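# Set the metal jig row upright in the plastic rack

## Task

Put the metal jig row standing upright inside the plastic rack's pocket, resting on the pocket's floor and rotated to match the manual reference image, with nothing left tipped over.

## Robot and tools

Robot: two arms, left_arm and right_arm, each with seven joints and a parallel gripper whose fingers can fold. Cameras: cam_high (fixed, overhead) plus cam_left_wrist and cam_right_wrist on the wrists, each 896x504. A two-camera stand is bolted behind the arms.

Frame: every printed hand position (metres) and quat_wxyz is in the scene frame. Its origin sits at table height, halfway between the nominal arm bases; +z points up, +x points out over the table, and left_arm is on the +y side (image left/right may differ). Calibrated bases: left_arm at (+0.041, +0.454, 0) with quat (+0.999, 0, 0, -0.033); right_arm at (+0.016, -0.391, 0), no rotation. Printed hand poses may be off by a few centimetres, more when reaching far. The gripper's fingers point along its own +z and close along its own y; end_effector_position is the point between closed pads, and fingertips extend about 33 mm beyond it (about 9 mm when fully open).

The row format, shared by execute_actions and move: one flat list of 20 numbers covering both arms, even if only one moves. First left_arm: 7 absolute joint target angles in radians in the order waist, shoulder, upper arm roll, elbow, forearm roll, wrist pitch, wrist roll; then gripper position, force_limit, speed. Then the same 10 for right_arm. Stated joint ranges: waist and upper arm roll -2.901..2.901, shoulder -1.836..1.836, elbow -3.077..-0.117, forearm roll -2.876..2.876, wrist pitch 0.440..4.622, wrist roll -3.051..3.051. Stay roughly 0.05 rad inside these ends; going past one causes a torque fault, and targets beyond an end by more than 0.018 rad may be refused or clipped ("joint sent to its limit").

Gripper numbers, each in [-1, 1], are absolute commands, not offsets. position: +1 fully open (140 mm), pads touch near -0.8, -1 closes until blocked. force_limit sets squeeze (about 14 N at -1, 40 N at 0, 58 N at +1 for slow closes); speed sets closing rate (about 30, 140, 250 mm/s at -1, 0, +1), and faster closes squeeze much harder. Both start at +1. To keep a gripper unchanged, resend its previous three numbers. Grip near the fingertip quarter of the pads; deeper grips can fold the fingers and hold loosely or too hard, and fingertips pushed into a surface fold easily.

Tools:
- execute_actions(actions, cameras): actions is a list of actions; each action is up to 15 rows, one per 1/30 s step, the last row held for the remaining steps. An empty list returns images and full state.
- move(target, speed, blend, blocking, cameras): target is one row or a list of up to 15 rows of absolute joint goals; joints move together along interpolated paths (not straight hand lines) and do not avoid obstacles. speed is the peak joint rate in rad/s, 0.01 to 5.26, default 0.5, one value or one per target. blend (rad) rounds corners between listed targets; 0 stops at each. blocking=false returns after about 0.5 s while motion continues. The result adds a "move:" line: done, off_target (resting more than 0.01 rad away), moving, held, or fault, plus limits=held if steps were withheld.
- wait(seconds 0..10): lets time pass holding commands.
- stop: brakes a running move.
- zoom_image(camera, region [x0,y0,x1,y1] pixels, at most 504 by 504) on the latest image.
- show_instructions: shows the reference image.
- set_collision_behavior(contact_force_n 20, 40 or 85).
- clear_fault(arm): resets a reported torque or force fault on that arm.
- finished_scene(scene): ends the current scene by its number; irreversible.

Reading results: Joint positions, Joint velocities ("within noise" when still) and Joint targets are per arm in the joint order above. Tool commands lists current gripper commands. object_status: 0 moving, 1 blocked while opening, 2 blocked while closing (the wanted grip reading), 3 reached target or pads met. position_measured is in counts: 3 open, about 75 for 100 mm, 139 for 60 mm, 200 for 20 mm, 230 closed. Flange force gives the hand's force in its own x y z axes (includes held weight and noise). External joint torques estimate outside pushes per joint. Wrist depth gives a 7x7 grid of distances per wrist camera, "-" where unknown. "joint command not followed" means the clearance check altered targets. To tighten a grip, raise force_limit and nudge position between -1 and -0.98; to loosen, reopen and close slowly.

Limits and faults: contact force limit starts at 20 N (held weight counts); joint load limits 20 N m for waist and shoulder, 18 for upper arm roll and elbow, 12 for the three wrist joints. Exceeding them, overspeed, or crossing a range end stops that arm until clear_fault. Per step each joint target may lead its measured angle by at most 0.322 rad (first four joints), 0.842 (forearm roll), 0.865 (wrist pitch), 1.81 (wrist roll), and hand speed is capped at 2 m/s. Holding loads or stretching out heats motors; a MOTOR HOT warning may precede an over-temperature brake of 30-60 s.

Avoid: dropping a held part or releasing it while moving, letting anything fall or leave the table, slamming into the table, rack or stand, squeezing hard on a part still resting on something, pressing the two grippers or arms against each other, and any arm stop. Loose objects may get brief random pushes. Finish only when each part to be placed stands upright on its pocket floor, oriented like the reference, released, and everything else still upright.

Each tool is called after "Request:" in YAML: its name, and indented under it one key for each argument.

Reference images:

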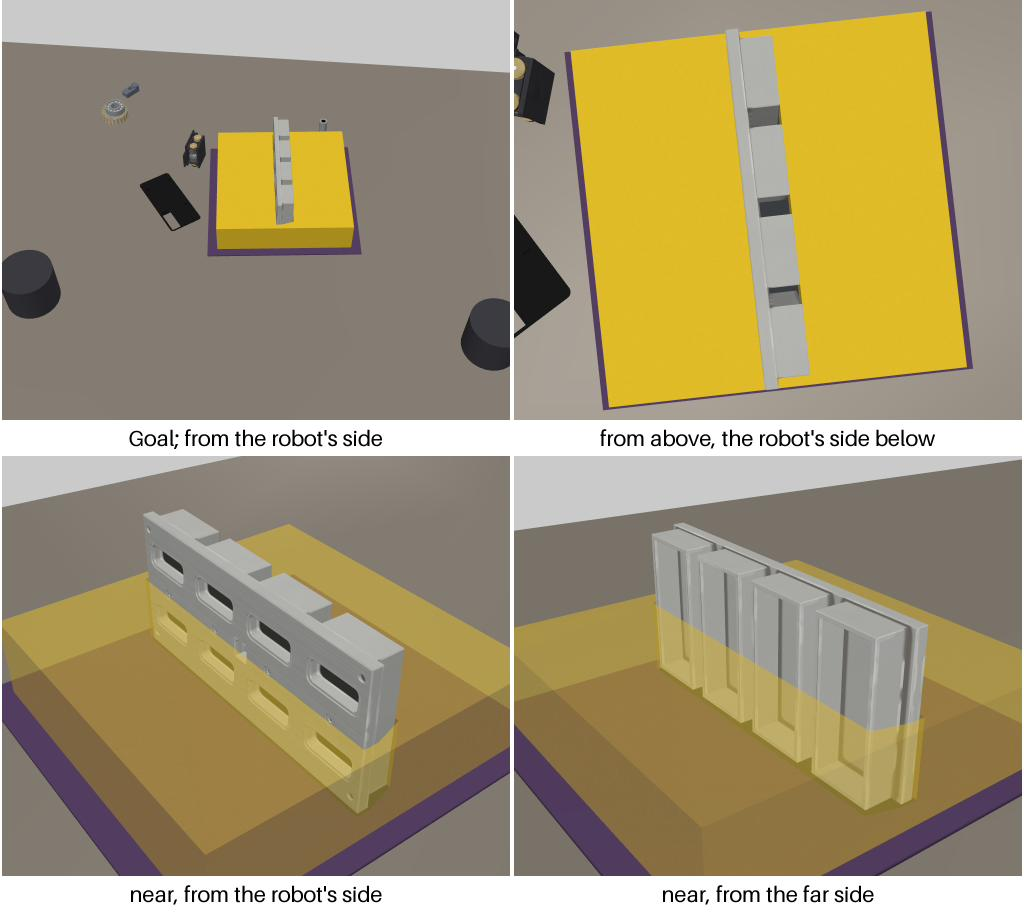

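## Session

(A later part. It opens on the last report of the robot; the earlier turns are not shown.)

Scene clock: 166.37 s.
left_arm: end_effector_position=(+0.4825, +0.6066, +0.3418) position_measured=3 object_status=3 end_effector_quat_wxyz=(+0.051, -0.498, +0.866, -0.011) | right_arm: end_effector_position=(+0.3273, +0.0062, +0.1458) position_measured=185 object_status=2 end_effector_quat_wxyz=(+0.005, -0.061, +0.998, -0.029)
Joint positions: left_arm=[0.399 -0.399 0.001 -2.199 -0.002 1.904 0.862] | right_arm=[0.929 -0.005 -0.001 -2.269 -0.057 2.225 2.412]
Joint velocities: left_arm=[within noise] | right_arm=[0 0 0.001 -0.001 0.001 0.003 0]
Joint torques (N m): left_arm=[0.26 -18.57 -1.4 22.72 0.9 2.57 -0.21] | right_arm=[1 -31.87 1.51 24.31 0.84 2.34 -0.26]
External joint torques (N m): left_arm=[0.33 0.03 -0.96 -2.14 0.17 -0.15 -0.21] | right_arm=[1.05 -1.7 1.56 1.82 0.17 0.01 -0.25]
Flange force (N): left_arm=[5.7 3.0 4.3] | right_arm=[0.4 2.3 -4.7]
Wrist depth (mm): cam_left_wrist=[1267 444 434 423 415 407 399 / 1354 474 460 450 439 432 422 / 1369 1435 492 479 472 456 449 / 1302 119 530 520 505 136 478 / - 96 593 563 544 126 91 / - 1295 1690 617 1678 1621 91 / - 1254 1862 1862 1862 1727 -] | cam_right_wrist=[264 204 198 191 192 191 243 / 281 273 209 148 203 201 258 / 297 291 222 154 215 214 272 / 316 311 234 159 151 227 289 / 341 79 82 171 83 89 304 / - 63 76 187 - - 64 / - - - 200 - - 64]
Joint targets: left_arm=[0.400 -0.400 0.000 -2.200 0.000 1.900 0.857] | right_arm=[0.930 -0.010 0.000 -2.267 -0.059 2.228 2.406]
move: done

Request:
move:
  target:
    - [0.4,-0.4,0,-2.2,0,1.9,0.857,1,-0.5,-1,0.9301,-0.0005,0,-2.2735,-0.0589,2.2432,2.406,-1,0,-1]
  speed: 0.025

Request:
move:
  target:
    - [0.4,-0.4,0,-2.2,0,1.9,0.857,1,-0.5,-1,0.9301,0.0065,0,-2.2787,-0.0589,2.2554,2.406,-1,0,-1]
  speed: 0.025

Scene clock: 167.67 s.
left_arm: end_effector_position=(+0.4825, +0.6066, +0.3418) position_measured=3 object_status=3 end_effector_quat_wxyz=(+0.051, -0.498, +0.866, -0.011) | right_arm: end_effector_position=(+0.3273, +0.0063, +0.1397) position_measured=185 object_status=2 end_effector_quat_wxyz=(+0.005, -0.061, +0.998, -0.029)
Joint positions: left_arm=[0.399 -0.399 0.001 -2.199 -0.002 1.904 0.862] | right_arm=[0.929 0.004 -0.001 -2.276 -0.057 2.241 2.412]
Joint torques (N m): left_arm=[0.24 -18.54 -1.36 22.72 0.89 2.59 -0.24] | right_arm=[1.07 -32.01 1.6 24.11 0.86 2.12 -0.23]
External joint torques (N m): left_arm=[0.3 0.16 -0.95 -2.21 0.16 -0.14 -0.23] | right_arm=[0.97 -1.69 1.49 1.74 0.2 -0.22 -0.22]
Flange force (N): left_arm=[5.6 2.9 4.6] | right_arm=[0.4 2.2 -5.1]
Wrist depth (mm): cam_left_wrist=[1267 442 433 422 412 407 398 / 1339 477 462 453 442 432 423 / 1331 1427 495 485 474 460 448 / 1174 119 532 518 505 135 476 / - 96 596 562 549 127 91 / - 103 1727 616 1643 1599 91 / - - 1643 1922 1792 1752 -] | cam_right_wrist=[258 197 193 186 186 186 237 / 275 265 203 148 197 195 253 / 291 282 217 153 208 207 269 / 311 304 227 159 151 220 284 / 335 79 82 171 83 89 297 / - 63 76 186 - - 64 / - - - 200 - - 64]
Joint targets: left_arm=[0.400 -0.400 0.000 -2.200 0.000 1.900 0.857] | right_arm=[0.930 -0.001 0.000 -2.274 -0.059 2.243 2.406]
move: done

Scene clock: 168.43 s.
left_arm: end_effector_position=(+0.4825, +0.6066, +0.3418) position_measured=3 object_status=3 end_effector_quat_wxyz=(+0.051, -0.498, +0.866, -0.011) | right_arm: end_effector_position=(+0.3273, +0.0063, +0.1350) position_measured=185 object_status=2 end_effector_quat_wxyz=(+0.005, -0.062, +0.998, -0.029)
Joint positions: left_arm=[0.399 -0.399 0.001 -2.199 -0.002 1.904 0.862] | right_arm=[0.929 0.011 -0.002 -2.281 -0.058 2.253 2.412]
Joint torques (N m): left_arm=[0.28 -18.61 -1.38 22.76 0.88 2.58 -0.25] | right_arm=[1.2 -32 1.74 23.44 0.88 2.16 -0.21]
External joint torques (N m): left_arm=[0.32 -0.05 -0.98 -2.07 0.15 -0.14 -0.24] | right_arm=[1.34 -1.59 1.87 1.21 0.23 -0.17 -0.2]
Flange force (N): left_arm=[5.8 3.0 4.2] | right_arm=[2.0 1.6 -4.3]
Wrist depth (mm): cam_left_wrist=[1281 444 433 421 415 409 401 / 1339 476 463 454 442 432 421 / - 1418 490 484 470 464 450 / 1185 110 531 520 508 136 477 / - 96 591 558 545 126 91 / - 1267 1714 616 1621 1643 91 / - 1281 1632 1876 1805 1778 -] | cam_right_wrist=[253 192 189 182 183 181 232 / 268 206 198 148 193 191 247 / 286 277 211 153 205 201 265 / 307 300 221 159 151 215 278 / 330 79 82 171 83 89 293 / - 63 76 186 - - 64 / - - - 200 - - 64]
Joint targets: left_arm=[0.400 -0.400 0.000 -2.200 0.000 1.900 0.857] | right_arm=[0.930 0.007 0.000 -2.279 -0.059 2.255 2.406]
move: done

Request:
move:
  target:
    - [0.4,-0.4,0,-2.2,0,1.9,0.857,1,-0.5,-1,0.9301,0.0135,0,-2.2837,-0.0589,2.2674,2.406,-1,0,-1]
  speed: 0.025

Request:
move:
  target:
    - [0.4,-0.4,0,-2.2,0,1.9,0.857,1,-0.5,-1,0.9301,0.0185,0,-2.287,-0.0589,2.2757,2.406,-1,0,-1]
  speed: 0.02
  cameras: ["cam_high"]

Request:
zoom_image:
  camera: "cam_high"
  region: [460, 155, 540, 235]

Scene clock: 169.63 s.
left_arm: end_effector_position=(+0.4825, +0.6066, +0.3418) position_measured=3 object_status=3 end_effector_quat_wxyz=(+0.051, -0.498, +0.866, -0.011) | right_arm: end_effector_position=(+0.3277, +0.0066, +0.1329) position_measured=185 object_status=2 end_effector_quat_wxyz=(+0.005, -0.063, +0.998, -0.028)
Joint positions: left_arm=[0.399 -0.399 0.001 -2.199 -0.002 1.904 0.862] | right_arm=[0.928 0.014 -0.002 -2.284 -0.058 2.261 2.41]
Joint torques (N m): left_arm=[0.31 -18.63 -1.42 22.78 0.89 2.58 -0.24] | right_arm=[1.31 -29.8 1.86 22.5 0.95 2.97 -0.15]
External joint torques (N m): left_arm=[0.29 0.08 -1.09 -2.13 0.16 -0.15 -0.23] | right_arm=[1.2 0.69 1.75 0.3 0.29 0.63 -0.14]
Flange force (N): left_arm=[5.7 2.7 4.3] | right_arm=[0.1 3.7 2.1]
Wrist depth (mm): cam_left_wrist=[1288 448 432 421 413 406 399 / 1324 471 464 451 443 430 422 / 1261 1402 497 481 469 462 450 / 1191 111 530 519 508 135 477 / - 103 593 561 544 126 91 / - 103 1765 611 1655 1643 91 / - - 2072 1876 1819 1727 -] | cam_right_wrist=[252 190 187 180 180 179 231 / 266 203 196 147 191 189 246 / 284 275 209 153 202 200 263 / 303 294 219 159 151 212 277 / 324 79 82 171 83 89 291 / - 63 76 187 - - 64 / - - - 201 - - 64]
Joint targets: left_arm=[0.400 -0.400 0.000 -2.200 0.000 1.900 0.857] | right_arm=[0.930 0.013 0.000 -2.284 -0.059 2.267 2.406]
move: done

Scene clock: 170.33 s.
left_arm: end_effector_position=(+0.4825, +0.6066, +0.3418) position_measured=3 object_status=3 end_effector_quat_wxyz=(+0.051, -0.498, +0.866, -0.011) | right_arm: end_effector_position=(+0.3278, +0.0069, +0.1328) position_measured=185 object_status=2 end_effector_quat_wxyz=(+0.006, -0.063, +0.998, -0.028)
Joint positions: left_arm=[0.399 -0.399 0.001 -2.199 -0.002 1.904 0.862] | right_arm=[0.928 0.014 -0.002 -2.284 -0.058 2.263 2.41]
Joint torques (N m): left_arm=[0.25 -18.63 -1.28 22.74 0.88 2.6 -0.24] | right_arm=[0.48 -26.18 1.4 20.98 0.94 4.02 -0.13]
External joint torques (N m): left_arm=[0.2 0.13 -0.99 -2.2 0.14 -0.14 -0.23] | right_arm=[0.47 4.34 1.37 -1.24 0.29 1.68 -0.12]
Flange force (N): left_arm=[5.7 2.8 4.5] | right_arm=[-3.4 6.3 11.8]
Wrist depth (mm): cam_left_wrist=[1281 445 435 425 415 405 396 / 1324 477 464 453 441 431 422 / 1324 1427 494 481 470 460 454 / 1210 120 528 520 507 136 476 / - 96 593 563 547 127 91 / - 1309 1727 613 1690 1610 91 / - 1267 1792 1876 1778 1765 -] | cam_right_wrist=[251 189 187 180 180 179 231 / 267 204 196 147 190 189 246 / 283 274 209 154 202 200 261 / 302 296 218 159 150 212 277 / 323 79 82 171 83 89 292 / - 63 76 188 - - 64 / - - - 202 - - 64]
Joint targets: left_arm=[0.400 -0.400 0.000 -2.200 0.000 1.900 0.857] | right_arm=[0.930 0.018 0.000 -2.287 -0.059 2.276 2.406]
move: off_target (right_arm); right_arm: the wrist pitch is farthest, 0.013 rad from its target
Images, in order (width x height): cam_high 896x504.

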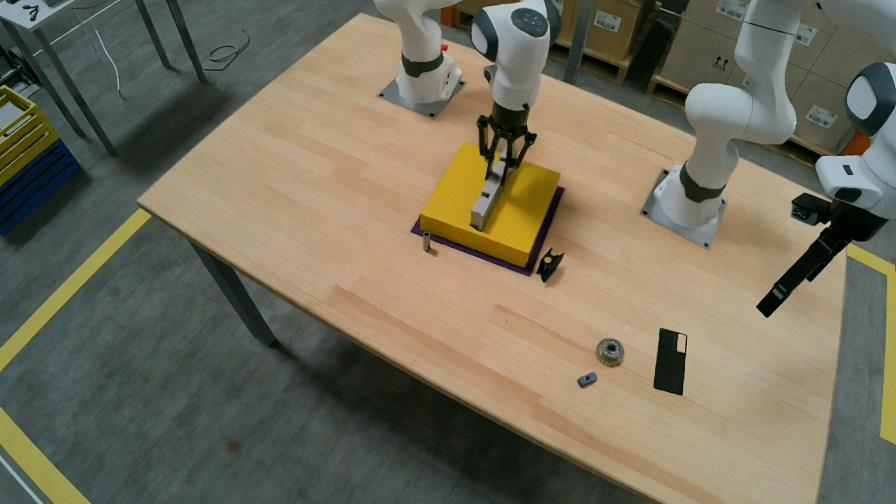

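Scaled by 6.300 from the camera's 896x504 image, which has a finer 1280x720 frame.

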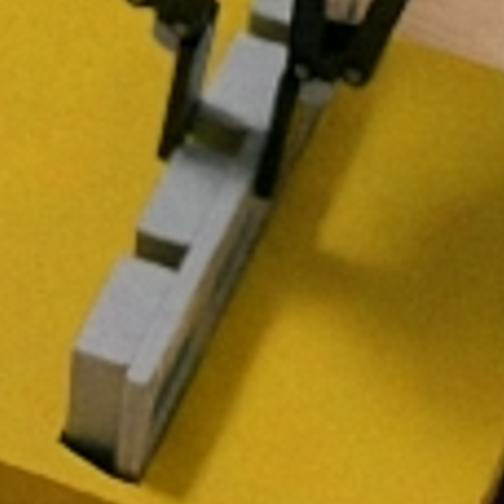

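Request:
move:
  target:
    - [0.4,-0.4,0,-2.2,0,1.9,0.857,1,-0.5,-1,0.9301,0.0125,0,-2.2832,-0.0589,2.2654,2.406,-1,0,-1]
    - [0.4,-0.4,0,-2.2,0,1.9,0.857,1,-0.5,-1,0.9301,0.0125,0,-2.2832,-0.0589,2.2654,2.406,0.1,0,-1]
  speed: 0.025

Request:
move:
  target:
    - [0.4,-0.4,0,-2.2,0,1.9,0.857,1,-0.5,-1,0.9301,-0.045,0,-2.22,-0.0589,2.15,2.406,0.1,0,-1]
    - [0.4,-0.4,0,-2.2,0,1.9,0.857,1,-0.5,-1,0.7,-0.3,0,-2.1,0,1.8,2.2,0.1,0,-1]
  speed: [0.1,0.6]
  cameras: ["cam_high","cam_right_wrist"]

Request:
zoom_image:
  camera: "cam_high"
  region: [400, 120, 580, 290]

Scene clock: 173.43 s.
left_arm: end_effector_position=(+0.4825, +0.6066, +0.3418) position_measured=3 object_status=3 end_effector_quat_wxyz=(+0.051, -0.498, +0.866, -0.011) | right_arm: end_effector_position=(+0.3275, +0.0071, +0.1329) position_measured=117 object_status=0 end_effector_quat_wxyz=(+0.006, -0.063, +0.998, -0.028)
Joint positions: left_arm=[0.399 -0.399 0.001 -2.199 -0.002 1.904 0.862] | right_arm=[0.929 0.014 -0.001 -2.284 -0.058 2.263 2.41]
Joint torques (N m): left_arm=[0.25 -18.55 -1.36 22.77 0.88 2.58 -0.18] | right_arm=[0.42 -29.6 0.98 22.14 0.65 2.4 -0.15]
External joint torques (N m): left_arm=[0.24 0.19 -1.02 -2.15 0.14 -0.15 -0.17] | right_arm=[0.46 0.74 1.01 0.04 0 0.07 -0.15]
Flange force (N): left_arm=[5.4 2.7 4.4] | right_arm=[-0.6 2.4 1.1]
Wrist depth (mm): cam_left_wrist=[1281 443 433 421 415 407 398 / 1362 475 463 453 444 429 422 / 1288 1427 497 484 469 463 450 / 1151 119 528 517 507 135 478 / - 96 591 559 545 126 91 / - 96 1678 621 1714 1643 91 / - - 1765 1876 1805 1778 -] | cam_right_wrist=[251 190 187 136 182 179 231 / 267 203 196 147 192 189 246 / 283 274 208 153 202 199 262 / 303 292 132 168 211 211 279 / 318 85 89 176 229 83 89 / - 72 248 194 248 - 71 / - - 365 359 354 - -]
Joint targets: left_arm=[0.400 -0.400 0.000 -2.200 0.000 1.900 0.857] | right_arm=[0.930 0.013 0.000 -2.283 -0.059 2.265 2.406]
move: done

Scene clock: 177.03 s.
left_arm: end_effector_position=(+0.4825, +0.6066, +0.3418) position_measured=3 object_status=3 end_effector_quat_wxyz=(+0.051, -0.498, +0.866, -0.011) | right_arm: end_effector_position=(+0.3736, -0.0905, +0.3350) position_measured=117 object_status=3 end_effector_quat_wxyz=(+0.003, -0.032, +0.999, +0.000)
Joint positions: left_arm=[0.399 -0.399 0.001 -2.199 -0.002 1.904 0.862] | right_arm=[0.701 -0.301 -0.001 -2.099 -0.004 1.803 2.207]
Joint velocities: left_arm=[within noise] | right_arm=[0.001 -0.001 0.001 0.001 -0.001 -0.001 -0.006]
Joint torques (N m): left_arm=[0.22 -18.58 -1.41 22.72 0.9 2.59 -0.23] | right_arm=[-0.5 -20.27 0.63 24.33 1.32 2.19 -0.2]
External joint torques (N m): left_arm=[0.24 0.2 -1.02 -2.3 0.16 -0.16 -0.22] | right_arm=[-0.46 1.58 0.96 -0.3 0.47 -0.26 -0.2]
Flange force (N): left_arm=[5.8 2.9 4.7] | right_arm=[-2.8 2.8 0.2]
Wrist depth (mm): cam_left_wrist=[1267 443 435 422 414 405 400 / 1339 474 461 451 439 429 425 / 1274 1453 495 483 471 463 451 / 1168 110 530 518 508 136 479 / - 96 593 566 543 126 91 / - 1228 1714 621 1632 1610 91 / - - 1739 1847 1819 1727 -] | cam_right_wrist=[420 422 420 367 362 368 425 / 441 442 444 391 381 395 450 / 467 470 473 415 401 418 476 / 501 493 131 504 426 499 509 / 518 85 89 539 535 83 88 / - 72 567 580 582 - 72 / - - 1661 1627 1720 - -]
Joint targets: left_arm=[0.400 -0.400 0.000 -2.200 0.000 1.900 0.857] | right_arm=[0.700 -0.300 0.000 -2.100 0.000 1.800 2.200]
move: done
Images, in order (width x height): cam_high 896x504, cam_right_wrist 896x504.

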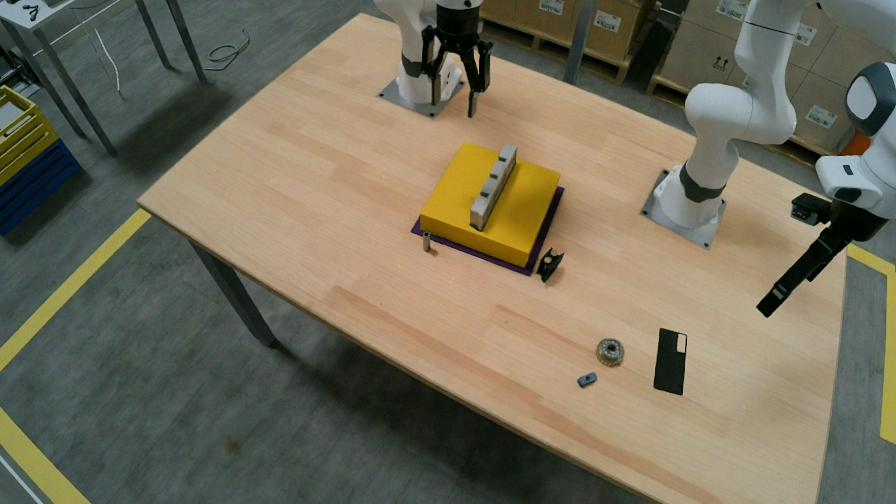

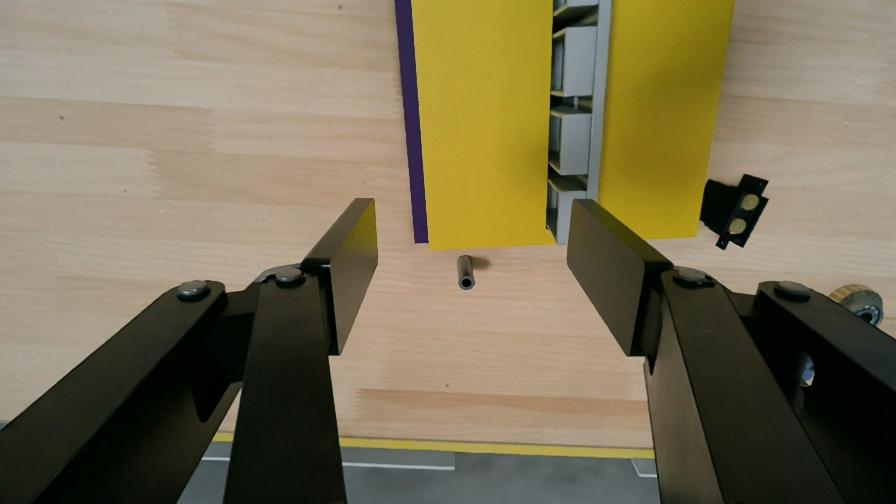

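Scaled by 2.800 from the camera's 896x504 image, which has a finer 1280x720 frame.

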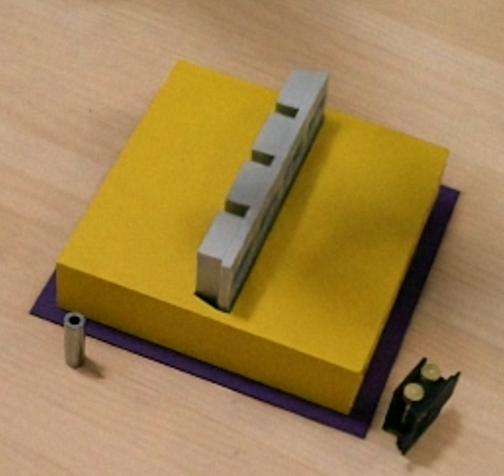

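Request:
finished_scene:
  scene: 1

The scene is finished: the task was done.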